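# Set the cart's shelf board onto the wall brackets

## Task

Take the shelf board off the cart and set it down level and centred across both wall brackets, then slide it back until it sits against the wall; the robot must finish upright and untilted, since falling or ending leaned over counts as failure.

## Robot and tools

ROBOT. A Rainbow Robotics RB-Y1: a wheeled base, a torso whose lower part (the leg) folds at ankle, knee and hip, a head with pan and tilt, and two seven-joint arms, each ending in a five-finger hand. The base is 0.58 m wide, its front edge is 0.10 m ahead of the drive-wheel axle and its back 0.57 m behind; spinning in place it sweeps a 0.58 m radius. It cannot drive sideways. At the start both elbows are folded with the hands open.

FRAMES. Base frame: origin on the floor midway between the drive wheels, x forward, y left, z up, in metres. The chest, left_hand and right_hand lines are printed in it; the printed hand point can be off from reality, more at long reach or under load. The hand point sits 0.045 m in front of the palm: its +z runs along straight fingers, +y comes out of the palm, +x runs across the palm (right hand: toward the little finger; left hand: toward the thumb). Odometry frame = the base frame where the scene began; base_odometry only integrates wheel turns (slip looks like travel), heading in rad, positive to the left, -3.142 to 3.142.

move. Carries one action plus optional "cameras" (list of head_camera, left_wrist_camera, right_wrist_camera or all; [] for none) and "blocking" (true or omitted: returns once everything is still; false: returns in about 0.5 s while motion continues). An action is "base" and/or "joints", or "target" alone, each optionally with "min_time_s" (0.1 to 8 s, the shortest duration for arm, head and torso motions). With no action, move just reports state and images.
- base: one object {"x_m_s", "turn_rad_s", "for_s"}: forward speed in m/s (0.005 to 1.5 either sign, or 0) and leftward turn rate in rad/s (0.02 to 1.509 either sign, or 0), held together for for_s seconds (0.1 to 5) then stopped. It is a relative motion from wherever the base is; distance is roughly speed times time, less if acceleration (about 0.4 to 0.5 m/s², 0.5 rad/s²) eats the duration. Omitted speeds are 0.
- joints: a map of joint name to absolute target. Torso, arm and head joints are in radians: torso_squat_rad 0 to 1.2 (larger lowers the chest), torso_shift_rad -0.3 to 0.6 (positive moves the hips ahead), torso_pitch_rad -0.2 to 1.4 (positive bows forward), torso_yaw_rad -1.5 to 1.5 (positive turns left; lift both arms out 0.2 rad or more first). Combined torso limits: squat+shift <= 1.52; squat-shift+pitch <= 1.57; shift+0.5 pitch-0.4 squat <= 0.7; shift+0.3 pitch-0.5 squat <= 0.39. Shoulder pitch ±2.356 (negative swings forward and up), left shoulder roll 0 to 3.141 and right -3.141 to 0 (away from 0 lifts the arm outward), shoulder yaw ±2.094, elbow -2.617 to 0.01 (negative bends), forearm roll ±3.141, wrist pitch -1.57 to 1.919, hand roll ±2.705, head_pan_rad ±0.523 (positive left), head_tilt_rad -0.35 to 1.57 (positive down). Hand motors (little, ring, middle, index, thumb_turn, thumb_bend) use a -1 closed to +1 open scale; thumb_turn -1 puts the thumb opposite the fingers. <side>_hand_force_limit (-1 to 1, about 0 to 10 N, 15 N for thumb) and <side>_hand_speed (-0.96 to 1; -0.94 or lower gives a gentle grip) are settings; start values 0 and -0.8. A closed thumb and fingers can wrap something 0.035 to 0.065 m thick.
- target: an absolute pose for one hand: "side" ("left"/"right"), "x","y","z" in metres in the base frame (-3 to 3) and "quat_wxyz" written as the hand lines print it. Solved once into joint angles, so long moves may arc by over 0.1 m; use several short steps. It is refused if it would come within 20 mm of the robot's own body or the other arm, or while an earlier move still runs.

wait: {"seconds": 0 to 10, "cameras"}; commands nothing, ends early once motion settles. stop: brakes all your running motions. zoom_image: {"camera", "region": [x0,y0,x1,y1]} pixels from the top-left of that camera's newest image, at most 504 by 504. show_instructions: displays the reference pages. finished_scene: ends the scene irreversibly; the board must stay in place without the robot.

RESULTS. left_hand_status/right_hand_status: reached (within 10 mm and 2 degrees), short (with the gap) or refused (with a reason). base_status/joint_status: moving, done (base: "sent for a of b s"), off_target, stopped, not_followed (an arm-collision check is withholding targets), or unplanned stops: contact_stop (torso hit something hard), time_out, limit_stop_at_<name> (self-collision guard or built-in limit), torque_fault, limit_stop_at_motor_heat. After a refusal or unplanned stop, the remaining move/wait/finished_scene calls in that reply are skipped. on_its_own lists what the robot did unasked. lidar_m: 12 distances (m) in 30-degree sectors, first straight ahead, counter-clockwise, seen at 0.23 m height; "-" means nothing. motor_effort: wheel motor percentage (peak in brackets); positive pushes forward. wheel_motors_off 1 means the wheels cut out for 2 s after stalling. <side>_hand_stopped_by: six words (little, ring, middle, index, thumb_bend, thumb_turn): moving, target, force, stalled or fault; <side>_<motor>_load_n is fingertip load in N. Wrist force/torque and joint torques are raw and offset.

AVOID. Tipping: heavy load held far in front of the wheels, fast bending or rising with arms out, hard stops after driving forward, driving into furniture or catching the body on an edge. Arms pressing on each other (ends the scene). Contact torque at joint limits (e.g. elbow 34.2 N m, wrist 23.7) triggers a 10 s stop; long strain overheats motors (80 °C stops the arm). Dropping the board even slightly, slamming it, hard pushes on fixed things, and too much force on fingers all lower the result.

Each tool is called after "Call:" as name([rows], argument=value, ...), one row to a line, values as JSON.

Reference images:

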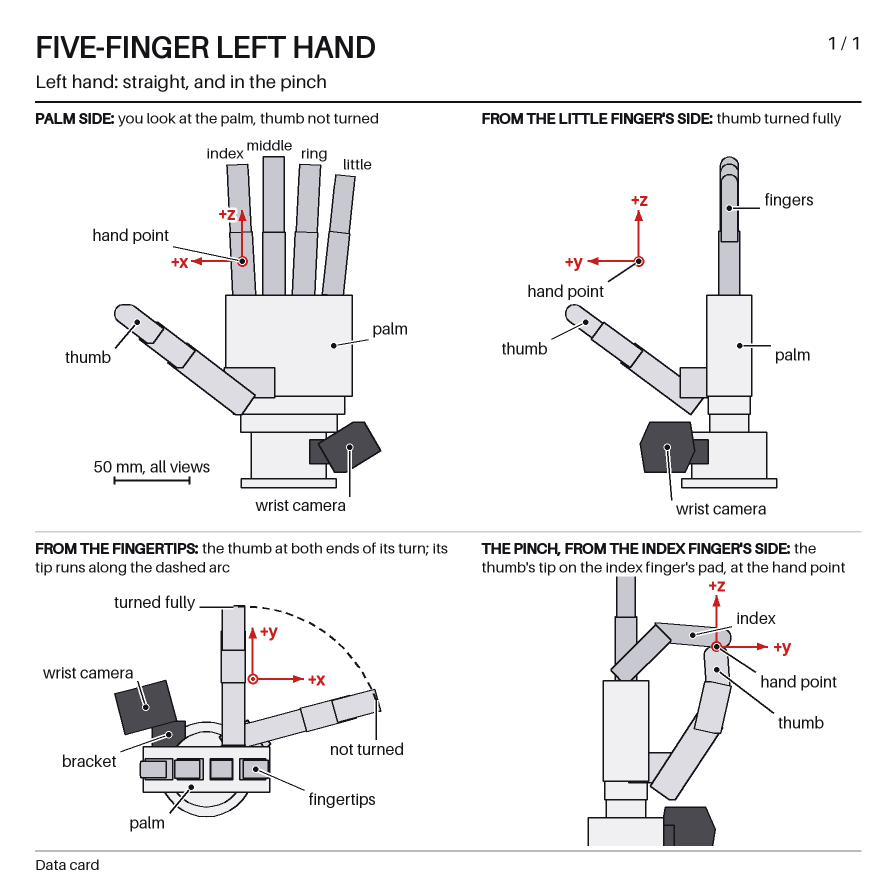

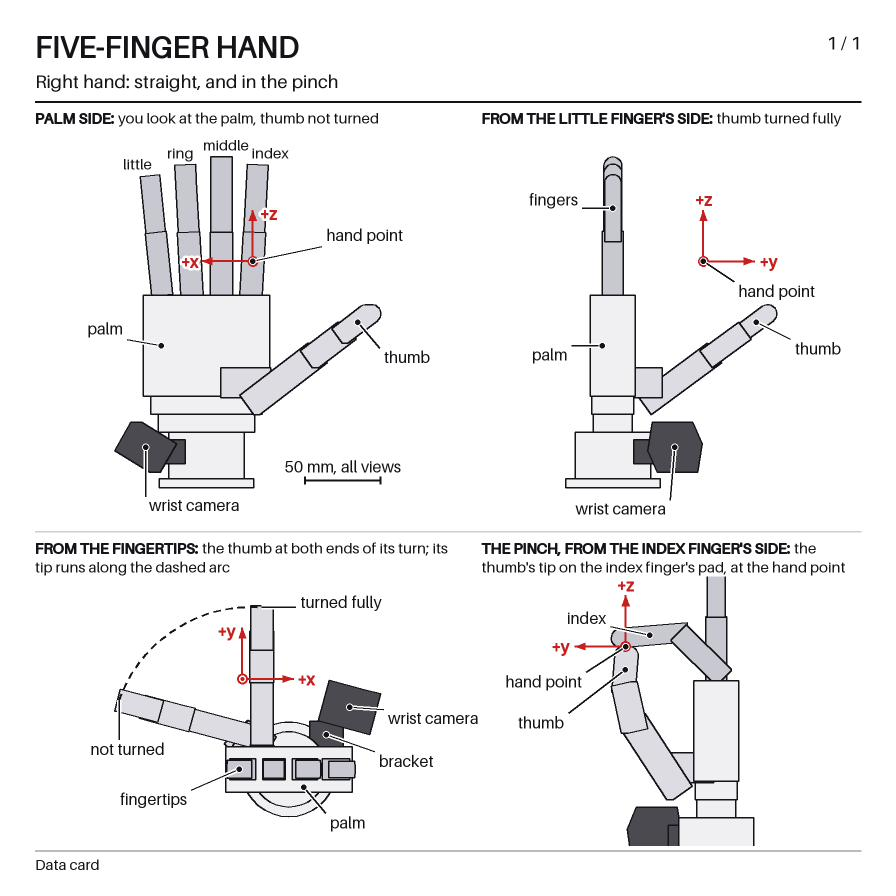

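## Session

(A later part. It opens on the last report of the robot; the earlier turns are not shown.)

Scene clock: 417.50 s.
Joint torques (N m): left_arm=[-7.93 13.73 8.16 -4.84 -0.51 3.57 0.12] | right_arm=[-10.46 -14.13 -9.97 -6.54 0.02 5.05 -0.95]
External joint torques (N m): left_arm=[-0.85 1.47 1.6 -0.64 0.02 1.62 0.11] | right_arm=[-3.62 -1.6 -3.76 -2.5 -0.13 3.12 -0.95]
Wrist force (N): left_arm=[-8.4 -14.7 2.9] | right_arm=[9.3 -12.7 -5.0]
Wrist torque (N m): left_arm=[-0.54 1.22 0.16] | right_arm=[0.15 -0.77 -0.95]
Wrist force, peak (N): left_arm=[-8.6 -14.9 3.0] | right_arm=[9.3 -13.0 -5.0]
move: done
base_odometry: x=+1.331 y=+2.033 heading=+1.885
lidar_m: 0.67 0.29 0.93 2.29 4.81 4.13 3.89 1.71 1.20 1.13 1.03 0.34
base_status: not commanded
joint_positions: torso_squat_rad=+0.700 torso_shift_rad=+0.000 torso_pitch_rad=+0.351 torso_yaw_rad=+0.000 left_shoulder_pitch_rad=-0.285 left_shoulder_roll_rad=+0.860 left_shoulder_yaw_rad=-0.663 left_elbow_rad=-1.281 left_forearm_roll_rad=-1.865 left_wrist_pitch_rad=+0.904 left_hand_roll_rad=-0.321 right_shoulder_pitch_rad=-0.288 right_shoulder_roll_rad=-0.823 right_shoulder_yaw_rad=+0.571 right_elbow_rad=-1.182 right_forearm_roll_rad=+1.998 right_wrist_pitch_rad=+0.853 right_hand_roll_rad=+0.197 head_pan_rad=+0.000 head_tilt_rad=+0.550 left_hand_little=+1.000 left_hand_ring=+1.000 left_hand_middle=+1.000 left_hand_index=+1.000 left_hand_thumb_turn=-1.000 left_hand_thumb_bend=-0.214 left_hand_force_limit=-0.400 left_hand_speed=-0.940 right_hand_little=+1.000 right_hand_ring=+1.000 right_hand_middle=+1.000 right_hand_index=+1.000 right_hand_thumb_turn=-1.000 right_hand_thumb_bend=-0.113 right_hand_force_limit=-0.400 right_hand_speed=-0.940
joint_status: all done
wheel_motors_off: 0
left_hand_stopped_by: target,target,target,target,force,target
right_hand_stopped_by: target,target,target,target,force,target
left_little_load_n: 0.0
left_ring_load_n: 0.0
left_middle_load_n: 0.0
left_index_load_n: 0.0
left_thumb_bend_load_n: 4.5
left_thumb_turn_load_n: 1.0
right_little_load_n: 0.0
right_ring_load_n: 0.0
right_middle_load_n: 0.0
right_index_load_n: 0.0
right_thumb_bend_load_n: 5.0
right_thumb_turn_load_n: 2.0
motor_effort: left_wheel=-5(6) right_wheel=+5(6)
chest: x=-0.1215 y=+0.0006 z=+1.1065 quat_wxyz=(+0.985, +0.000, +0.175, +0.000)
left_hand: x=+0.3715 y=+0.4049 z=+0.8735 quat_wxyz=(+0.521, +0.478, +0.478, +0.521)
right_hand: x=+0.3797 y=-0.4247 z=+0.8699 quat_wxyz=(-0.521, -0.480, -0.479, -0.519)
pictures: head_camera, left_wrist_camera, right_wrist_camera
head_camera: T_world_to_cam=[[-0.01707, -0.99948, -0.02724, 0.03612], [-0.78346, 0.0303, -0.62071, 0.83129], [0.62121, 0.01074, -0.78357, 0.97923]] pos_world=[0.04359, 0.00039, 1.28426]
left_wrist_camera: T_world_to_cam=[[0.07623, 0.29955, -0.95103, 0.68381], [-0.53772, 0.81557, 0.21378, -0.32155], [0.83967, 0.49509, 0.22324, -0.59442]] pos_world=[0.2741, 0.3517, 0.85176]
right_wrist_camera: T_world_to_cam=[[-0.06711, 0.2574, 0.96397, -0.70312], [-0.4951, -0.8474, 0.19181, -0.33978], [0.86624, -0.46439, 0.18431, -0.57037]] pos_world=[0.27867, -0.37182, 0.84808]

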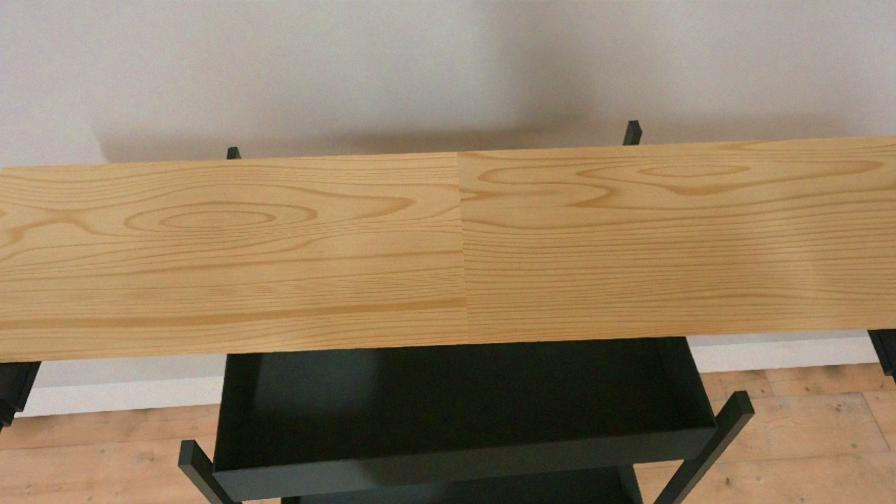

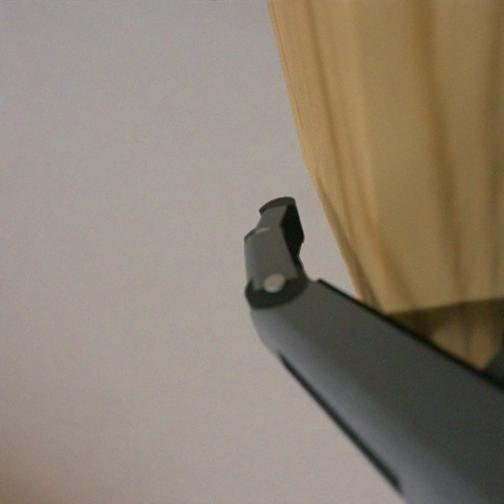

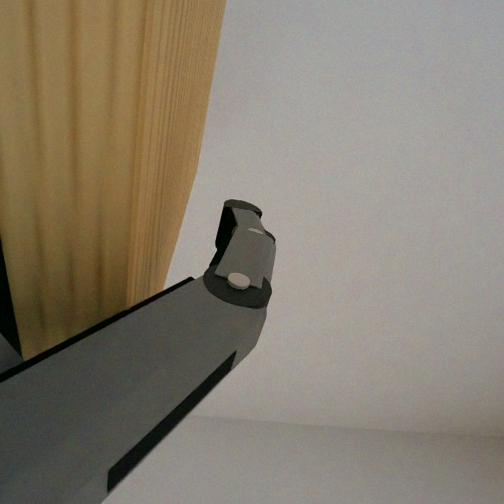

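Call:
move(joints={"torso_squat_rad": 0.56}, min_time_s=3, cameras=["head_camera"])

Call:
move(base={"x_m_s": -0.1, "for_s": 2}, cameras=["head_camera"])

Scene clock: 424.80 s.
Joint torques (N m): left_arm=[-7.91 13.54 7.79 -4.7 -0.46 3.47 0.13] | right_arm=[-10.32 -13.92 -9.95 -6.44 0.06 5.06 -0.89]
External joint torques (N m): left_arm=[-0.83 1.27 1.23 -0.51 0.07 1.51 0.12] | right_arm=[-3.49 -1.39 -3.74 -2.41 -0.08 3.14 -0.88]
Wrist force (N): left_arm=[-8.8 -14.7 2.6] | right_arm=[9.2 -12.7 -5.2]
Wrist torque (N m): left_arm=[-0.56 1.26 0.13] | right_arm=[0.16 -0.72 -0.96]
Wrist force, peak (N): left_arm=[-8.8 -15.0 3.1] | right_arm=[9.2 -12.8 -5.4]
move: done
base_odometry: x=+1.331 y=+2.033 heading=+1.885
lidar_m: 0.68 0.29 0.93 2.29 4.81 4.12 3.89 1.70 1.20 1.13 1.03 0.34
base_status: not commanded
joint_positions: torso_squat_rad=+0.560 torso_shift_rad=+0.000 torso_pitch_rad=+0.351 torso_yaw_rad=+0.000 left_shoulder_pitch_rad=-0.285 left_shoulder_roll_rad=+0.860 left_shoulder_yaw_rad=-0.663 left_elbow_rad=-1.281 left_forearm_roll_rad=-1.865 left_wrist_pitch_rad=+0.904 left_hand_roll_rad=-0.321 right_shoulder_pitch_rad=-0.288 right_shoulder_roll_rad=-0.823 right_shoulder_yaw_rad=+0.571 right_elbow_rad=-1.182 right_forearm_roll_rad=+1.998 right_wrist_pitch_rad=+0.853 right_hand_roll_rad=+0.197 head_pan_rad=+0.000 head_tilt_rad=+0.550 left_hand_little=+1.000 left_hand_ring=+1.000 left_hand_middle=+1.000 left_hand_index=+1.000 left_hand_thumb_turn=-1.000 left_hand_thumb_bend=-0.214 left_hand_force_limit=-0.400 left_hand_speed=-0.940 right_hand_little=+1.000 right_hand_ring=+1.000 right_hand_middle=+1.000 right_hand_index=+1.000 right_hand_thumb_turn=-1.000 right_hand_thumb_bend=-0.113 right_hand_force_limit=-0.400 right_hand_speed=-0.940
joint_status: all done
wheel_motors_off: 0
left_hand_stopped_by: target,target,target,target,force,target
right_hand_stopped_by: target,target,target,target,force,target
left_little_load_n: 0.0
left_ring_load_n: 0.0
left_middle_load_n: 0.0
left_index_load_n: 0.0
left_thumb_bend_load_n: 4.5
left_thumb_turn_load_n: 1.5
right_little_load_n: 0.0
right_ring_load_n: 0.0
right_middle_load_n: 0.0
right_index_load_n: 0.0
right_thumb_bend_load_n: 5.0
right_thumb_turn_load_n: 1.5
motor_effort: left_wheel=-5(6) right_wheel=+5(7)
chest: x=-0.1215 y=+0.0006 z=+1.1642 quat_wxyz=(+0.985, +0.000, +0.175, +0.000)
left_hand: x=+0.3715 y=+0.4049 z=+0.9312 quat_wxyz=(+0.521, +0.478, +0.478, +0.521)
right_hand: x=+0.3797 y=-0.4246 z=+0.9276 quat_wxyz=(-0.521, -0.480, -0.479, -0.519)
head_camera: T_world_to_cam=[[-0.01707, -0.99948, -0.02724, 0.03769], [-0.78346, 0.0303, -0.62071, 0.86711], [0.62121, 0.01074, -0.78357, 1.02444]] pos_world=[0.04359, 0.00039, 1.34196]

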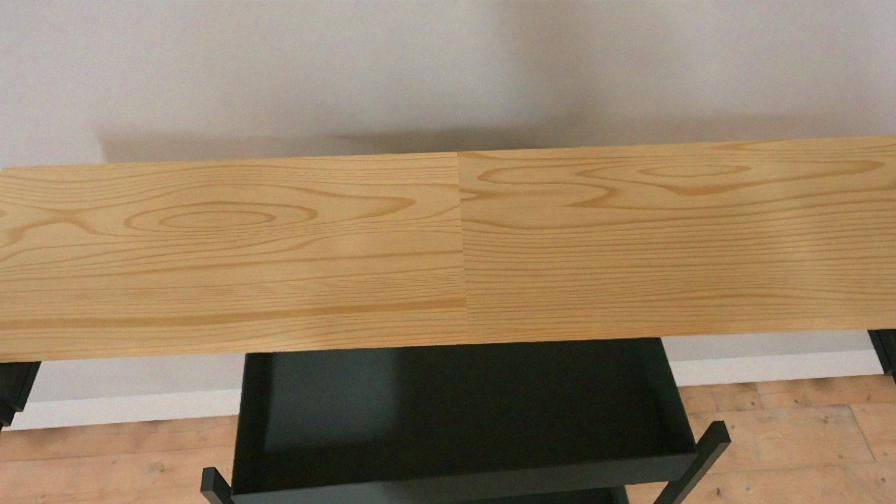

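Scene clock: 427.40 s.
Joint torques (N m): left_arm=[-9.45 13.38 8.18 -4.63 -0.62 3.6 0.4] | right_arm=[-11.53 -14.43 -10.5 -6.65 -0.08 5.25 -0.98]
External joint torques (N m): left_arm=[-2.36 1.12 1.62 -0.43 -0.09 1.65 0.39] | right_arm=[-4.69 -1.9 -4.29 -2.62 -0.22 3.33 -0.97]
Wrist force (N): left_arm=[-8.8 -14.7 2.6] | right_arm=[9.2 -12.5 -5.1]
Wrist torque (N m): left_arm=[-0.53 1.20 0.16] | right_arm=[0.16 -0.71 -0.93]
Wrist force, peak (N): left_arm=[-8.1 -15.5 4.1] | right_arm=[9.6 -12.8 -5.7]
move: done
base_odometry: x=+1.392 y=+1.843 heading=+1.884
lidar_m: 0.81 0.46 1.21 2.94 4.79 3.93 3.70 1.72 1.21 1.15 1.16 0.51
base_status: done (sent for 2 of 2 s)
joint_positions: torso_squat_rad=+0.560 torso_shift_rad=+0.000 torso_pitch_rad=+0.351 torso_yaw_rad=+0.000 left_shoulder_pitch_rad=-0.284 left_shoulder_roll_rad=+0.860 left_shoulder_yaw_rad=-0.663 left_elbow_rad=-1.281 left_forearm_roll_rad=-1.864 left_wrist_pitch_rad=+0.904 left_hand_roll_rad=-0.321 right_shoulder_pitch_rad=-0.288 right_shoulder_roll_rad=-0.823 right_shoulder_yaw_rad=+0.571 right_elbow_rad=-1.182 right_forearm_roll_rad=+1.998 right_wrist_pitch_rad=+0.853 right_hand_roll_rad=+0.197 head_pan_rad=+0.000 head_tilt_rad=+0.550 left_hand_little=+1.000 left_hand_ring=+1.000 left_hand_middle=+1.000 left_hand_index=+1.000 left_hand_thumb_turn=-1.000 left_hand_thumb_bend=-0.214 left_hand_force_limit=-0.400 left_hand_speed=-0.940 right_hand_little=+1.000 right_hand_ring=+1.000 right_hand_middle=+1.000 right_hand_index=+1.000 right_hand_thumb_turn=-1.000 right_hand_thumb_bend=-0.113 right_hand_force_limit=-0.400 right_hand_speed=-0.940
joint_status: not commanded
wheel_motors_off: 0
left_hand_stopped_by: target,target,target,target,force,target
right_hand_stopped_by: target,target,target,target,force,target
left_little_load_n: 0.0
left_ring_load_n: 0.0
left_middle_load_n: 0.0
left_index_load_n: 0.0
left_thumb_bend_load_n: 4.5
left_thumb_turn_load_n: 1.0
right_little_load_n: 0.0
right_ring_load_n: 0.0
right_middle_load_n: 0.0
right_index_load_n: 0.0
right_thumb_bend_load_n: 5.0
right_thumb_turn_load_n: 1.5
motor_effort: left_wheel=-10(29) right_wheel=+8(22)
chest: x=-0.1216 y=+0.0006 z=+1.1642 quat_wxyz=(+0.985, +0.000, +0.174, +0.000)
left_hand: x=+0.3713 y=+0.4050 z=+0.9312 quat_wxyz=(+0.521, +0.478, +0.478, +0.521)
right_hand: x=+0.3795 y=-0.4246 z=+0.9275 quat_wxyz=(-0.521, -0.480, -0.479, -0.519)
head_camera: T_world_to_cam=[[-0.01707, -0.99948, -0.02725, 0.0377], [-0.78328, 0.0303, -0.62093, 0.8673], [0.62143, 0.01074, -0.7834, 1.0244]] pos_world=[0.04339, 0.00039, 1.34206]

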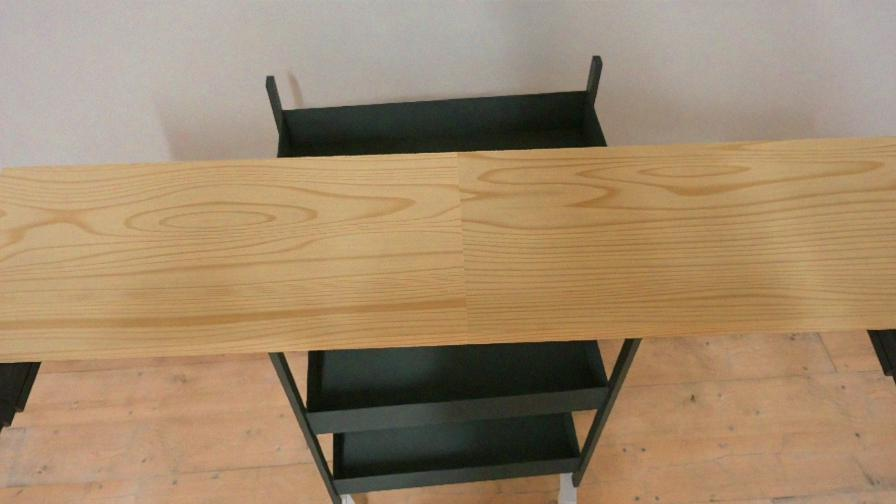

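Call:
move(base={"x_m_s": -0.25, "for_s": 1.9})

Call:
move(base={"turn_rad_s": 0.5, "for_s": 3.22}, cameras=["head_camera", "right_wrist_camera"])

Scene clock: 439.50 s.
Joint torques (N m): left_arm=[-9.21 13.85 8.55 -4.76 -0.56 3.87 0.27] | right_arm=[-12.22 -14.57 -10.41 -6.79 -0.13 5.19 -0.91]
External joint torques (N m): left_arm=[-2.12 1.58 1.99 -0.56 -0.03 1.92 0.26] | right_arm=[-5.38 -2.04 -4.2 -2.75 -0.28 3.27 -0.9]
Wrist force (N): left_arm=[-8.8 -14.4 3.1] | right_arm=[9.3 -12.6 -4.8]
Wrist torque (N m): left_arm=[-0.52 1.24 0.16] | right_arm=[0.15 -0.75 -0.94]
Wrist force, peak (N): left_arm=[-9.3 -15.0 2.5] | right_arm=[9.9 -12.7 -5.8]
move: done
base_odometry: x=+1.539 y=+1.391 heading=+1.883
lidar_m: 0.92 1.38 1.83 4.45 4.77 3.42 3.22 1.77 1.23 1.17 1.19 1.43
base_status: done (sent for 1.9 of 1.9 s)
joint_positions: torso_squat_rad=+0.560 torso_shift_rad=+0.000 torso_pitch_rad=+0.351 torso_yaw_rad=+0.000 left_shoulder_pitch_rad=-0.284 left_shoulder_roll_rad=+0.860 left_shoulder_yaw_rad=-0.663 left_elbow_rad=-1.281 left_forearm_roll_rad=-1.864 left_wrist_pitch_rad=+0.904 left_hand_roll_rad=-0.321 right_shoulder_pitch_rad=-0.288 right_shoulder_roll_rad=-0.823 right_shoulder_yaw_rad=+0.571 right_elbow_rad=-1.182 right_forearm_roll_rad=+1.998 right_wrist_pitch_rad=+0.853 right_hand_roll_rad=+0.197 head_pan_rad=+0.000 head_tilt_rad=+0.550 left_hand_little=+1.000 left_hand_ring=+1.000 left_hand_middle=+1.000 left_hand_index=+1.000 left_hand_thumb_turn=-1.000 left_hand_thumb_bend=-0.214 left_hand_force_limit=-0.400 left_hand_speed=-0.940 right_hand_little=+1.000 right_hand_ring=+1.000 right_hand_middle=+1.000 right_hand_index=+1.000 right_hand_thumb_turn=-1.000 right_hand_thumb_bend=-0.113 right_hand_force_limit=-0.400 right_hand_speed=-0.940
joint_status: not commanded
wheel_motors_off: 0
left_hand_stopped_by: target,target,target,target,force,target
right_hand_stopped_by: target,target,target,target,force,target
left_little_load_n: 0.0
left_ring_load_n: 0.0
left_middle_load_n: 0.0
left_index_load_n: 0.0
left_thumb_bend_load_n: 4.5
left_thumb_turn_load_n: 1.0
right_little_load_n: 0.0
right_ring_load_n: 0.0
right_middle_load_n: 0.0
right_index_load_n: 0.0
right_thumb_bend_load_n: 4.5
right_thumb_turn_load_n: 1.5
motor_effort: left_wheel=-12(33) right_wheel=+11(21)
chest: x=-0.1216 y=+0.0006 z=+1.1642 quat_wxyz=(+0.985, +0.000, +0.174, +0.000)
left_hand: x=+0.3713 y=+0.4050 z=+0.9312 quat_wxyz=(+0.521, +0.478, +0.478, +0.521)
right_hand: x=+0.3795 y=-0.4246 z=+0.9275 quat_wxyz=(-0.521, -0.480, -0.479, -0.519)
pictures: none

Scene clock: 444.10 s.
Joint torques (N m): left_arm=[-9.55 13.98 8.44 -4.64 -0.58 3.78 -0.03] | right_arm=[-11.67 -14.43 -10.58 -6.78 -0.32 5.2 -0.99]
External joint torques (N m): left_arm=[-2.47 1.71 1.88 -0.45 -0.05 1.82 -0.04] | right_arm=[-4.84 -1.9 -4.37 -2.75 -0.46 3.28 -0.99]
Wrist force (N): left_arm=[-8.7 -14.5 3.0] | right_arm=[9.5 -12.7 -5.0]
Wrist torque (N m): left_arm=[-0.53 1.20 0.16] | right_arm=[0.14 -0.75 -0.93]
Wrist force, peak (N): left_arm=[-9.4 -14.7 3.4] | right_arm=[9.6 -12.9 -5.2]
move: done
base_odometry: x=+1.539 y=+1.391 heading=-2.784
lidar_m: 4.67 4.66 3.38 3.21 1.67 1.21 1.15 1.22 0.98 0.91 1.40 1.91
base_status: done (sent for 3.23 of 3.23 s)
joint_positions: torso_squat_rad=+0.560 torso_shift_rad=+0.000 torso_pitch_rad=+0.351 torso_yaw_rad=+0.000 left_shoulder_pitch_rad=-0.284 left_shoulder_roll_rad=+0.860 left_shoulder_yaw_rad=-0.663 left_elbow_rad=-1.281 left_forearm_roll_rad=-1.864 left_wrist_pitch_rad=+0.904 left_hand_roll_rad=-0.321 right_shoulder_pitch_rad=-0.288 right_shoulder_roll_rad=-0.823 right_shoulder_yaw_rad=+0.571 right_elbow_rad=-1.182 right_forearm_roll_rad=+1.998 right_wrist_pitch_rad=+0.853 right_hand_roll_rad=+0.197 head_pan_rad=+0.000 head_tilt_rad=+0.550 left_hand_little=+1.000 left_hand_ring=+1.000 left_hand_middle=+1.000 left_hand_index=+1.000 left_hand_thumb_turn=-1.000 left_hand_thumb_bend=-0.214 left_hand_force_limit=-0.400 left_hand_speed=-0.940 right_hand_little=+1.000 right_hand_ring=+1.000 right_hand_middle=+1.000 right_hand_index=+1.000 right_hand_thumb_turn=-1.000 right_hand_thumb_bend=-0.113 right_hand_force_limit=-0.400 right_hand_speed=-0.940
joint_status: not commanded
wheel_motors_off: 0
left_hand_stopped_by: target,target,target,target,force,target
right_hand_stopped_by: target,target,target,target,force,target
left_little_load_n: 0.0
left_ring_load_n: 0.0
left_middle_load_n: 0.0
left_index_load_n: 0.0
left_thumb_bend_load_n: 4.5
left_thumb_turn_load_n: 1.0
right_little_load_n: 0.0
right_ring_load_n: 0.0
right_middle_load_n: 0.0
right_index_load_n: 0.0
right_thumb_bend_load_n: 5.0
right_thumb_turn_load_n: 1.5
motor_effort: left_wheel=+1(32) right_wheel=+10(29)
chest: x=-0.1216 y=+0.0007 z=+1.1642 quat_wxyz=(+0.985, +0.000, +0.174, +0.000)
left_hand: x=+0.3713 y=+0.4050 z=+0.9312 quat_wxyz=(+0.521, +0.478, +0.478, +0.521)
right_hand: x=+0.3795 y=-0.4246 z=+0.9275 quat_wxyz=(-0.521, -0.480, -0.479, -0.519)
head_camera: T_world_to_cam=[[-0.01713, -0.99948, -0.02717, 0.0376], [-0.78328, 0.0303, -0.62093, 0.8673], [0.62143, 0.01064, -0.7834, 1.0244]] pos_world=[0.04339, 0.00039, 1.34206]
right_wrist_camera: T_world_to_cam=[[-0.06679, 0.25734, 0.96401, -0.75881], [-0.49513, -0.84736, 0.1919, -0.35098], [0.86625, -0.4645, 0.18401, -0.58059]] pos_world=[0.27847, -0.37182, 0.90568]

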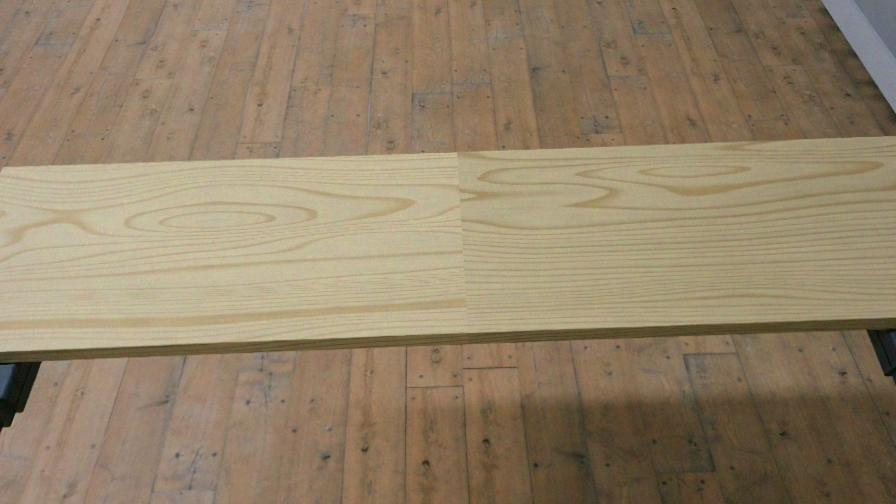

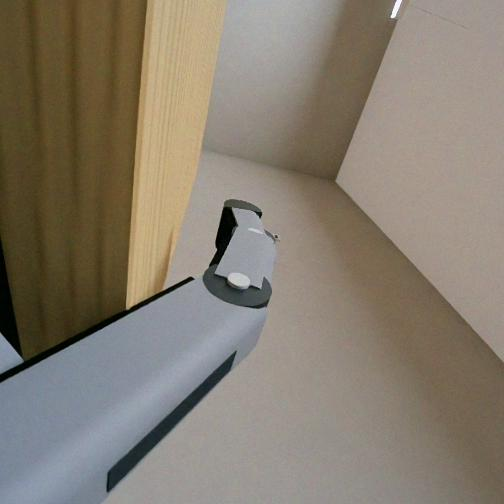

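Call:
move(base={"x_m_s": 0.5, "for_s": 5})

Call:
move(base={"x_m_s": 0.4, "for_s": 2.42})

Call:
move(base={"turn_rad_s": -0.5, "for_s": 3.22}, joints={"head_tilt_rad": 0.35}, cameras=["head_camera", "right_wrist_camera", "left_wrist_camera"])

Scene clock: 455.23 s.
Joint torques (N m): left_arm=[-9.73 13.66 8.47 -4.87 -0.54 3.81 0.18] | right_arm=[-11.92 -14.64 -10.9 -6.87 -0.23 5.19 -0.99]
External joint torques (N m): left_arm=[-2.65 1.4 1.91 -0.67 -0.01 1.85 0.17] | right_arm=[-5.1 -2.12 -4.69 -2.84 -0.37 3.27 -0.98]
Wrist force (N): left_arm=[-8.9 -14.8 2.7] | right_arm=[9.2 -12.5 -5.2]
Wrist torque (N m): left_arm=[-0.54 1.22 0.17] | right_arm=[0.20 -0.71 -0.96]
Wrist force, peak (N): left_arm=[-9.0 -15.2 2.7] | right_arm=[10.0 -13.2 -5.7]
move: done
base_odometry: x=-0.803 y=+0.514 heading=-2.784
lidar_m: 2.17 2.24 3.06 3.27 3.37 3.79 3.64 1.92 1.41 1.35 1.38 1.89
base_status: done (sent for 5 of 5 s)
joint_positions: torso_squat_rad=+0.560 torso_shift_rad=+0.000 torso_pitch_rad=+0.351 torso_yaw_rad=+0.000 left_shoulder_pitch_rad=-0.284 left_shoulder_roll_rad=+0.860 left_shoulder_yaw_rad=-0.663 left_elbow_rad=-1.281 left_forearm_roll_rad=-1.864 left_wrist_pitch_rad=+0.904 left_hand_roll_rad=-0.321 right_shoulder_pitch_rad=-0.288 right_shoulder_roll_rad=-0.823 right_shoulder_yaw_rad=+0.571 right_elbow_rad=-1.182 right_forearm_roll_rad=+1.998 right_wrist_pitch_rad=+0.853 right_hand_roll_rad=+0.197 head_pan_rad=+0.000 head_tilt_rad=+0.550 left_hand_little=+1.000 left_hand_ring=+1.000 left_hand_middle=+1.000 left_hand_index=+1.000 left_hand_thumb_turn=-1.000 left_hand_thumb_bend=-0.214 left_hand_force_limit=-0.400 left_hand_speed=-0.940 right_hand_little=+1.000 right_hand_ring=+1.000 right_hand_middle=+1.000 right_hand_index=+1.000 right_hand_thumb_turn=-1.000 right_hand_thumb_bend=-0.113 right_hand_force_limit=-0.400 right_hand_speed=-0.940
joint_status: not commanded
wheel_motors_off: 0
left_hand_stopped_by: target,target,target,target,force,target
right_hand_stopped_by: target,target,target,target,force,target
left_little_load_n: 0.0
left_ring_load_n: 0.0
left_middle_load_n: 0.0
left_index_load_n: 0.0
left_thumb_bend_load_n: 4.5
left_thumb_turn_load_n: 1.5
right_little_load_n: 0.0
right_ring_load_n: 0.0
right_middle_load_n: 0.0
right_index_load_n: 0.5
right_thumb_bend_load_n: 5.0
right_thumb_turn_load_n: 1.5
motor_effort: left_wheel=-1(37) right_wheel=-1(37)
chest: x=-0.1215 y=+0.0007 z=+1.1642 quat_wxyz=(+0.985, +0.000, +0.175, +0.000)
left_hand: x=+0.3714 y=+0.4050 z=+0.9310 quat_wxyz=(+0.521, +0.478, +0.478, +0.521)
right_hand: x=+0.3795 y=-0.4246 z=+0.9273 quat_wxyz=(-0.521, -0.480, -0.479, -0.519)
pictures: none

Scene clock: 459.10 s.
Joint torques (N m): left_arm=[-9.09 13.51 8.12 -4.85 -0.54 3.74 0.12] | right_arm=[-11.92 -14.7 -10.82 -7.03 -0.26 5.35 -1.01]
External joint torques (N m): left_arm=[-2.01 1.24 1.56 -0.65 -0.01 1.79 0.11] | right_arm=[-5.09 -2.17 -4.62 -2.99 -0.41 3.43 -1]
Wrist force (N): left_arm=[-8.7 -14.5 2.5] | right_arm=[9.6 -12.3 -5.0]
Wrist torque (N m): left_arm=[-0.53 1.17 0.15] | right_arm=[0.17 -0.79 -0.91]
Wrist force, peak (N): left_arm=[-8.6 -15.3 2.9] | right_arm=[10.0 -12.9 -6.2]
move: done
base_odometry: x=-1.714 y=+0.173 heading=-2.784
lidar_m: 1.20 1.24 1.69 3.28 3.39 4.59 3.66 1.93 1.40 1.34 1.37 1.25
base_status: done (sent for 2.43 of 2.43 s)
joint_positions: torso_squat_rad=+0.560 torso_shift_rad=+0.000 torso_pitch_rad=+0.351 torso_yaw_rad=+0.000 left_shoulder_pitch_rad=-0.284 left_shoulder_roll_rad=+0.860 left_shoulder_yaw_rad=-0.663 left_elbow_rad=-1.281 left_forearm_roll_rad=-1.864 left_wrist_pitch_rad=+0.904 left_hand_roll_rad=-0.321 right_shoulder_pitch_rad=-0.288 right_shoulder_roll_rad=-0.823 right_shoulder_yaw_rad=+0.571 right_elbow_rad=-1.182 right_forearm_roll_rad=+1.998 right_wrist_pitch_rad=+0.853 right_hand_roll_rad=+0.197 head_pan_rad=+0.000 head_tilt_rad=+0.550 left_hand_little=+1.000 left_hand_ring=+1.000 left_hand_middle=+1.000 left_hand_index=+1.000 left_hand_thumb_turn=-1.000 left_hand_thumb_bend=-0.214 left_hand_force_limit=-0.400 left_hand_speed=-0.940 right_hand_little=+1.000 right_hand_ring=+1.000 right_hand_middle=+1.000 right_hand_index=+1.000 right_hand_thumb_turn=-1.000 right_hand_thumb_bend=-0.113 right_hand_force_limit=-0.400 right_hand_speed=-0.940
joint_status: not commanded
wheel_motors_off: 0
left_hand_stopped_by: target,target,target,target,force,target
right_hand_stopped_by: target,target,target,target,force,target
left_little_load_n: 0.0
left_ring_load_n: 0.0
left_middle_load_n: 0.0
left_index_load_n: 0.0
left_thumb_bend_load_n: 4.5
left_thumb_turn_load_n: 1.5
right_little_load_n: 0.0
right_ring_load_n: 0.0
right_middle_load_n: 0.0
right_index_load_n: 0.0
right_thumb_bend_load_n: 5.0
right_thumb_turn_load_n: 1.5
motor_effort: left_wheel=+0(28) right_wheel=-2(19)
chest: x=-0.1215 y=+0.0007 z=+1.1642 quat_wxyz=(+0.985, +0.000, +0.175, +0.000)
left_hand: x=+0.3714 y=+0.4050 z=+0.9310 quat_wxyz=(+0.521, +0.478, +0.478, +0.521)
right_hand: x=+0.3795 y=-0.4246 z=+0.9273 quat_wxyz=(-0.521, -0.480, -0.479, -0.519)
pictures: none

Scene clock: 463.70 s.
Joint torques (N m): left_arm=[-9.66 13.4 8.58 -4.94 -0.54 3.76 0.23] | right_arm=[-11.97 -14.49 -10.82 -6.86 -0.25 5.34 -1.03]
External joint torques (N m): left_arm=[-2.58 1.14 2.02 -0.74 -0.01 1.81 0.22] | right_arm=[-5.15 -1.96 -4.61 -2.83 -0.4 3.42 -1.03]
Wrist force (N): left_arm=[-8.7 -14.6 3.0] | right_arm=[9.5 -12.7 -5.1]
Wrist torque (N m): left_arm=[-0.55 1.21 0.17] | right_arm=[0.13 -0.76 -0.93]
Wrist force, peak (N): left_arm=[-9.4 -14.8 3.0] | right_arm=[9.8 -12.9 -4.5]
move: done
base_odometry: x=-1.714 y=+0.173 heading=+1.883
lidar_m: 1.33 1.35 1.26 1.20 1.23 1.64 3.28 3.37 4.42 4.63 2.00 1.40
base_status: done (sent for 3.23 of 3.23 s)
joint_positions: torso_squat_rad=+0.560 torso_shift_rad=+0.000 torso_pitch_rad=+0.351 torso_yaw_rad=+0.000 left_shoulder_pitch_rad=-0.284 left_shoulder_roll_rad=+0.860 left_shoulder_yaw_rad=-0.663 left_elbow_rad=-1.281 left_forearm_roll_rad=-1.864 left_wrist_pitch_rad=+0.904 left_hand_roll_rad=-0.321 right_shoulder_pitch_rad=-0.288 right_shoulder_roll_rad=-0.823 right_shoulder_yaw_rad=+0.571 right_elbow_rad=-1.182 right_forearm_roll_rad=+1.998 right_wrist_pitch_rad=+0.853 right_hand_roll_rad=+0.197 head_pan_rad=+0.000 head_tilt_rad=+0.350 left_hand_little=+1.000 left_hand_ring=+1.000 left_hand_middle=+1.000 left_hand_index=+1.000 left_hand_thumb_turn=-1.000 left_hand_thumb_bend=-0.214 left_hand_force_limit=-0.400 left_hand_speed=-0.940 right_hand_little=+1.000 right_hand_ring=+1.000 right_hand_middle=+1.000 right_hand_index=+1.000 right_hand_thumb_turn=-1.000 right_hand_thumb_bend=-0.113 right_hand_force_limit=-0.400 right_hand_speed=-0.940
joint_status: all done
wheel_motors_off: 0
left_hand_stopped_by: target,target,target,target,force,target
right_hand_stopped_by: target,target,target,target,force,target
left_little_load_n: 0.0
left_ring_load_n: 0.0
left_middle_load_n: 0.0
left_index_load_n: 0.0
left_thumb_bend_load_n: 4.5
left_thumb_turn_load_n: 1.5
right_little_load_n: -0.5
right_ring_load_n: 0.0
right_middle_load_n: 0.0
right_index_load_n: 0.0
right_thumb_bend_load_n: 5.0
right_thumb_turn_load_n: 1.5
motor_effort: left_wheel=+11(28) right_wheel=+0(28)
chest: x=-0.1215 y=+0.0006 z=+1.1642 quat_wxyz=(+0.985, +0.000, +0.175, +0.000)
left_hand: x=+0.3714 y=+0.4050 z=+0.9310 quat_wxyz=(+0.521, +0.478, +0.478, +0.521)
right_hand: x=+0.3795 y=-0.4246 z=+0.9273 quat_wxyz=(-0.521, -0.480, -0.479, -0.519)
pictures: head_camera, left_wrist_camera, right_wrist_camera
head_camera: T_world_to_cam=[[-0.01132, -0.99948, -0.03009, 0.04171], [-0.64454, 0.0303, -0.76397, 1.0642], [0.76448, 0.01074, -0.64455, 0.84219]] pos_world=[0.04256, 0.00039, 1.35711]
left_wrist_camera: T_world_to_cam=[[0.07578, 0.29949, -0.95109, 0.73876], [-0.53768, 0.81555, 0.21397, -0.33417], [0.83974, 0.49517, 0.22283, -0.60692]] pos_world=[0.274, 0.3518, 0.90936]
right_wrist_camera: T_world_to_cam=[[-0.06646, 0.25736, 0.96403, -0.75882], [-0.49498, -0.8474, 0.1921, -0.35108], [0.86636, -0.4644, 0.18371, -0.58034]] pos_world=[0.27857, -0.37172, 0.90558]

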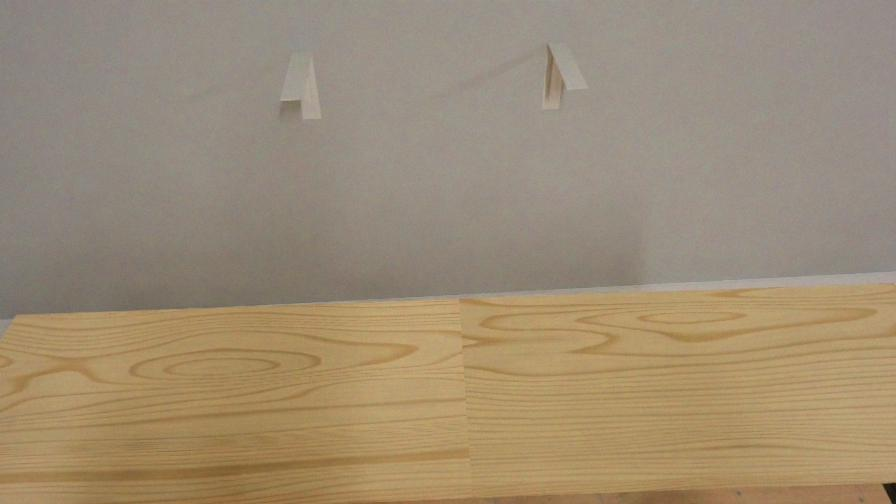

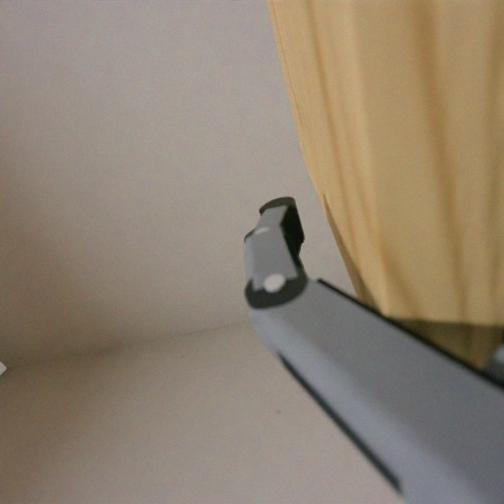

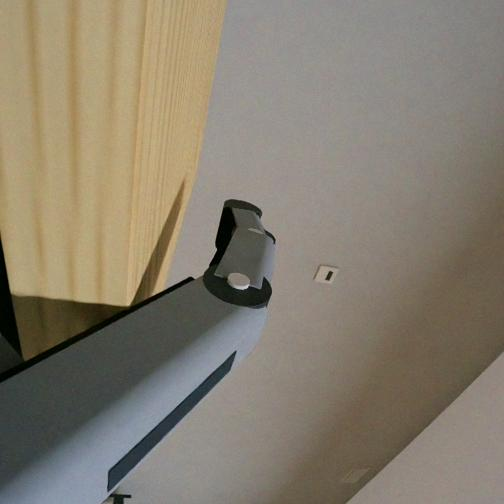

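Call:
zoom_image(camera="head_camera", region=[240, 20, 640, 140])

Scaled by 1.260.

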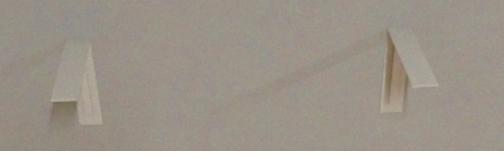

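Call:
move(base={"turn_rad_s": 0.09, "for_s": 0.5}, cameras=["head_camera"])

Scene clock: 503.20 s.
Joint torques (N m): left_arm=[-9.66 13.28 8.39 -4.96 -0.61 3.91 0.27] | right_arm=[-11.87 -14.7 -10.59 -6.95 -0.23 5.33 -1.04]
External joint torques (N m): left_arm=[-2.58 1.02 1.83 -0.76 -0.08 1.96 0.26] | right_arm=[-5.04 -2.17 -4.38 -2.92 -0.37 3.41 -1.03]
Wrist force (N): left_arm=[-8.8 -14.5 3.0] | right_arm=[9.5 -12.4 -4.9]
Wrist torque (N m): left_arm=[-0.56 1.22 0.16] | right_arm=[0.19 -0.76 -0.93]
Wrist force, peak (N): left_arm=[-9.2 -14.8 3.1] | right_arm=[9.7 -12.7 -5.1]
move: done
base_odometry: x=-1.714 y=+0.173 heading=+1.928
lidar_m: 1.33 1.37 1.26 1.20 1.25 1.72 3.27 3.41 4.62 3.83 1.91 1.38
base_status: done (sent for 0.5 of 0.5 s)
joint_positions: torso_squat_rad=+0.560 torso_shift_rad=+0.000 torso_pitch_rad=+0.351 torso_yaw_rad=+0.000 left_shoulder_pitch_rad=-0.284 left_shoulder_roll_rad=+0.860 left_shoulder_yaw_rad=-0.663 left_elbow_rad=-1.281 left_forearm_roll_rad=-1.864 left_wrist_pitch_rad=+0.904 left_hand_roll_rad=-0.321 right_shoulder_pitch_rad=-0.288 right_shoulder_roll_rad=-0.823 right_shoulder_yaw_rad=+0.571 right_elbow_rad=-1.182 right_forearm_roll_rad=+1.998 right_wrist_pitch_rad=+0.853 right_hand_roll_rad=+0.197 head_pan_rad=+0.000 head_tilt_rad=+0.350 left_hand_little=+1.000 left_hand_ring=+1.000 left_hand_middle=+1.000 left_hand_index=+1.000 left_hand_thumb_turn=-1.000 left_hand_thumb_bend=-0.214 left_hand_force_limit=-0.400 left_hand_speed=-0.940 right_hand_little=+1.000 right_hand_ring=+1.000 right_hand_middle=+1.000 right_hand_index=+1.000 right_hand_thumb_turn=-1.000 right_hand_thumb_bend=-0.113 right_hand_force_limit=-0.400 right_hand_speed=-0.940
joint_status: not commanded
wheel_motors_off: 0
left_hand_stopped_by: target,target,target,target,force,target
right_hand_stopped_by: target,target,target,target,force,target
left_little_load_n: 0.0
left_ring_load_n: 0.0
left_middle_load_n: 0.0
left_index_load_n: 0.0
left_thumb_bend_load_n: 4.0
left_thumb_turn_load_n: 1.0
right_little_load_n: 0.0
right_ring_load_n: 0.0
right_middle_load_n: 0.0
right_index_load_n: 0.0
right_thumb_bend_load_n: 5.0
right_thumb_turn_load_n: 2.0
motor_effort: left_wheel=-1(8) right_wheel=+0(11)
chest: x=-0.1215 y=+0.0006 z=+1.1642 quat_wxyz=(+0.985, +0.000, +0.175, +0.000)
left_hand: x=+0.3714 y=+0.4050 z=+0.9310 quat_wxyz=(+0.521, +0.478, +0.478, +0.521)
right_hand: x=+0.3795 y=-0.4246 z=+0.9273 quat_wxyz=(-0.521, -0.480, -0.479, -0.519)
head_camera: T_world_to_cam=[[-0.01132, -0.99948, -0.03009, 0.04171], [-0.64454, 0.0303, -0.76397, 1.0642], [0.76448, 0.01074, -0.64455, 0.84219]] pos_world=[0.04256, 0.00039, 1.35711]

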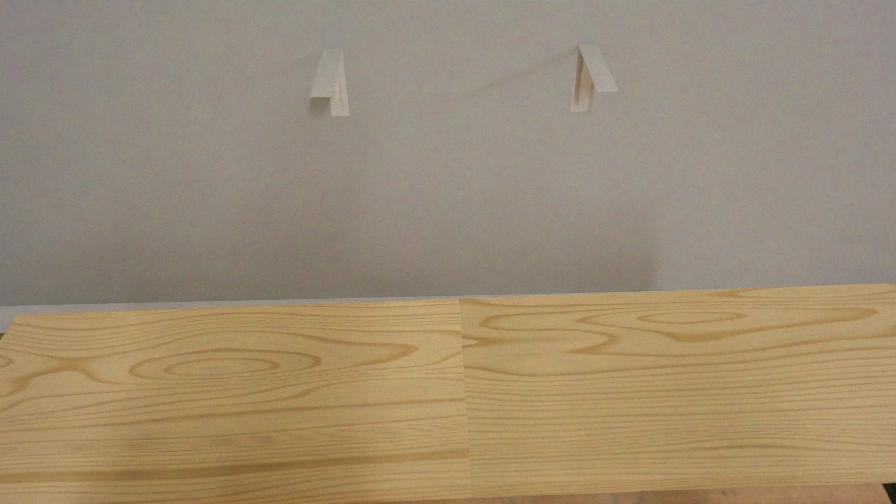

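Call:
zoom_image(camera="head_camera", region=[290, 30, 370, 130])

Call:
zoom_image(camera="head_camera", region=[550, 30, 630, 130])

Scaled by 5.040.

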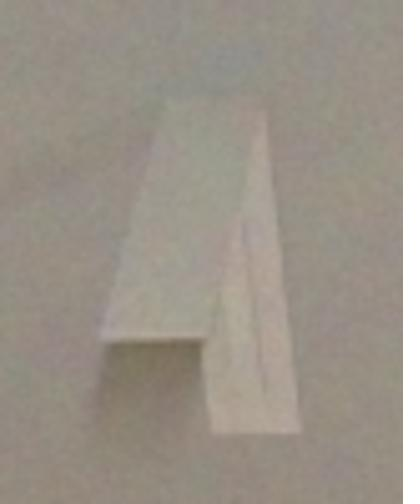

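Scaled by 5.040.

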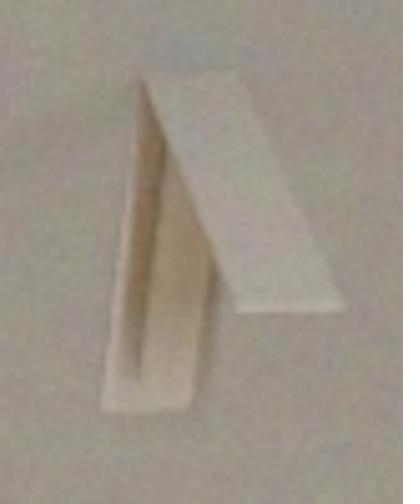

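Call:
move(base={"x_m_s": 0.2, "for_s": 2.25}, cameras=["head_camera"])

Call:
zoom_image(camera="head_camera", region=[230, 130, 370, 300])

Call:
zoom_image(camera="head_camera", region=[560, 130, 740, 300])

Scene clock: 527.13 s.
Joint torques (N m): left_arm=[-9.76 13.82 8.14 -4.84 -0.56 3.9 0.19] | right_arm=[-11.89 -14.53 -10.69 -6.89 -0.23 5.31 -1]
External joint torques (N m): left_arm=[-2.69 1.55 1.58 -0.64 -0.03 1.95 0.18] | right_arm=[-5.07 -2.01 -4.48 -2.86 -0.38 3.39 -0.99]
Wrist force (N): left_arm=[-8.4 -14.4 3.0] | right_arm=[9.4 -12.3 -5.1]
Wrist torque (N m): left_arm=[-0.52 1.16 0.17] | right_arm=[0.18 -0.76 -0.90]
Wrist force, peak (N): left_arm=[-8.4 -15.6 3.3] | right_arm=[9.8 -13.0 -5.4]
move: done
base_odometry: x=-1.873 y=+0.598 heading=+1.927
lidar_m: 0.87 0.90 1.24 1.20 1.25 1.70 3.72 3.87 4.81 3.32 1.26 0.91
base_status: done (sent for 2.27 of 2.27 s)
joint_positions: torso_squat_rad=+0.560 torso_shift_rad=+0.000 torso_pitch_rad=+0.351 torso_yaw_rad=+0.000 left_shoulder_pitch_rad=-0.284 left_shoulder_roll_rad=+0.860 left_shoulder_yaw_rad=-0.663 left_elbow_rad=-1.281 left_forearm_roll_rad=-1.864 left_wrist_pitch_rad=+0.904 left_hand_roll_rad=-0.321 right_shoulder_pitch_rad=-0.287 right_shoulder_roll_rad=-0.823 right_shoulder_yaw_rad=+0.571 right_elbow_rad=-1.182 right_forearm_roll_rad=+1.998 right_wrist_pitch_rad=+0.853 right_hand_roll_rad=+0.197 head_pan_rad=+0.000 head_tilt_rad=+0.350 left_hand_little=+1.000 left_hand_ring=+1.000 left_hand_middle=+1.000 left_hand_index=+1.000 left_hand_thumb_turn=-1.000 left_hand_thumb_bend=-0.214 left_hand_force_limit=-0.400 left_hand_speed=-0.940 right_hand_little=+1.000 right_hand_ring=+1.000 right_hand_middle=+1.000 right_hand_index=+1.000 right_hand_thumb_turn=-1.000 right_hand_thumb_bend=-0.113 right_hand_force_limit=-0.400 right_hand_speed=-0.940
joint_status: not commanded
wheel_motors_off: 0
left_hand_stopped_by: target,target,target,target,force,target
right_hand_stopped_by: target,target,target,target,force,target
left_little_load_n: 0.0
left_ring_load_n: 0.5
left_middle_load_n: 0.0
left_index_load_n: 0.0
left_thumb_bend_load_n: 4.0
left_thumb_turn_load_n: 1.5
right_little_load_n: 0.0
right_ring_load_n: 0.0
right_middle_load_n: 0.0
right_index_load_n: 0.0
right_thumb_bend_load_n: 5.0
right_thumb_turn_load_n: 1.5
motor_effort: left_wheel=-10(34) right_wheel=+8(32)
chest: x=-0.1215 y=+0.0006 z=+1.1642 quat_wxyz=(+0.985, +0.000, +0.174, +0.000)
left_hand: x=+0.3714 y=+0.4050 z=+0.9310 quat_wxyz=(+0.521, +0.478, +0.478, +0.521)
right_hand: x=+0.3795 y=-0.4246 z=+0.9273 quat_wxyz=(-0.521, -0.480, -0.479, -0.519)
head_camera: T_world_to_cam=[[-0.01132, -0.99948, -0.03009, 0.04171], [-0.64454, 0.0303, -0.76397, 1.0642], [0.76448, 0.01074, -0.64455, 0.84219]] pos_world=[0.04256, 0.00039, 1.35711]

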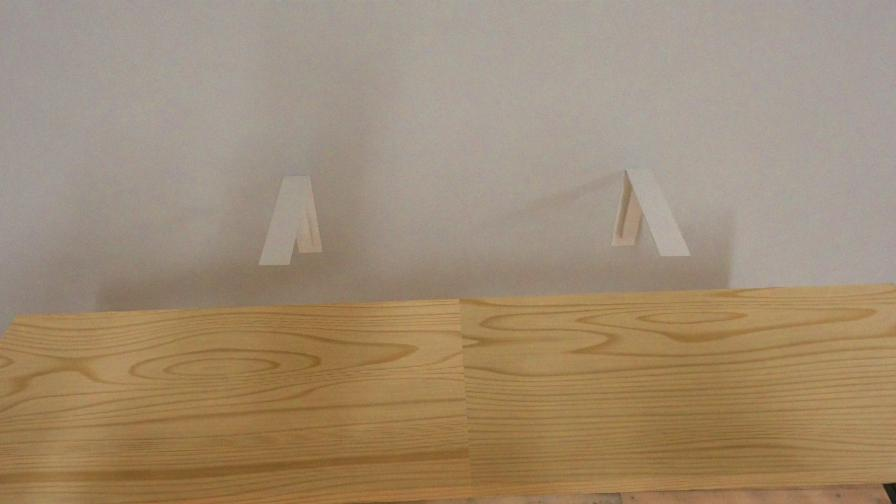

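Scaled by 2.965.

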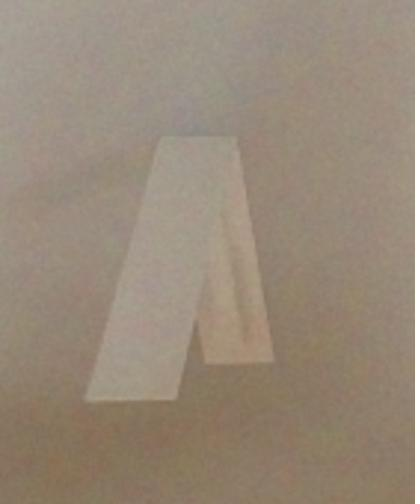

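Scaled by 2.800.

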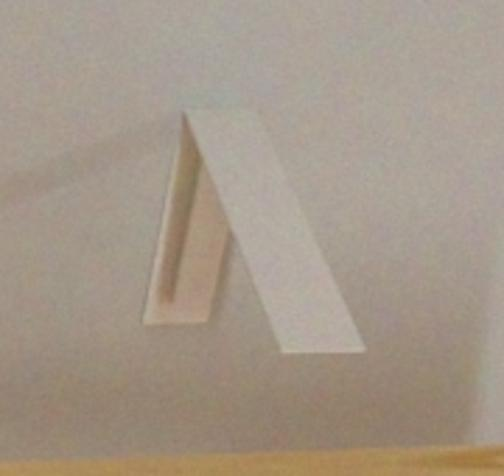

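Call:
zoom_image(camera="head_camera", region=[776, 260, 896, 380])

Call:
zoom_image(camera="head_camera", region=[0, 290, 120, 410])

Scaled by 4.200.

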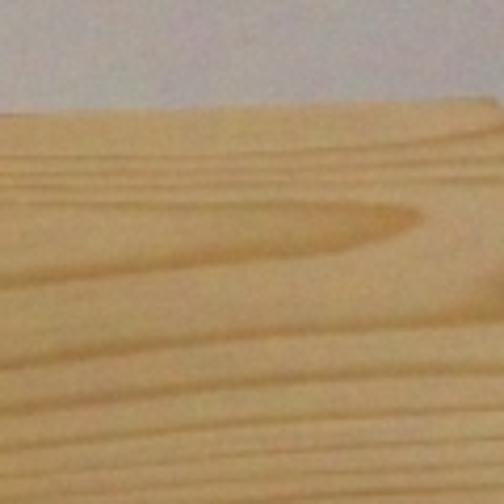

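Scaled by 4.200.

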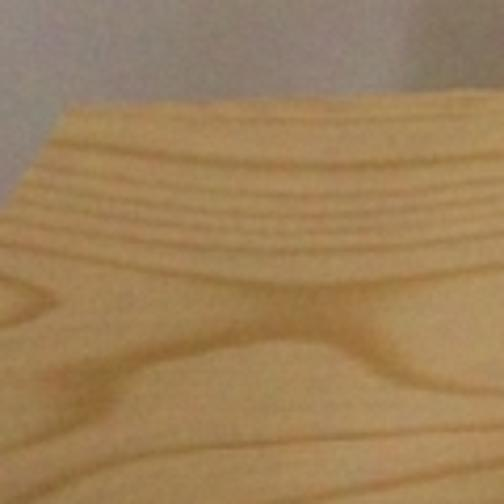

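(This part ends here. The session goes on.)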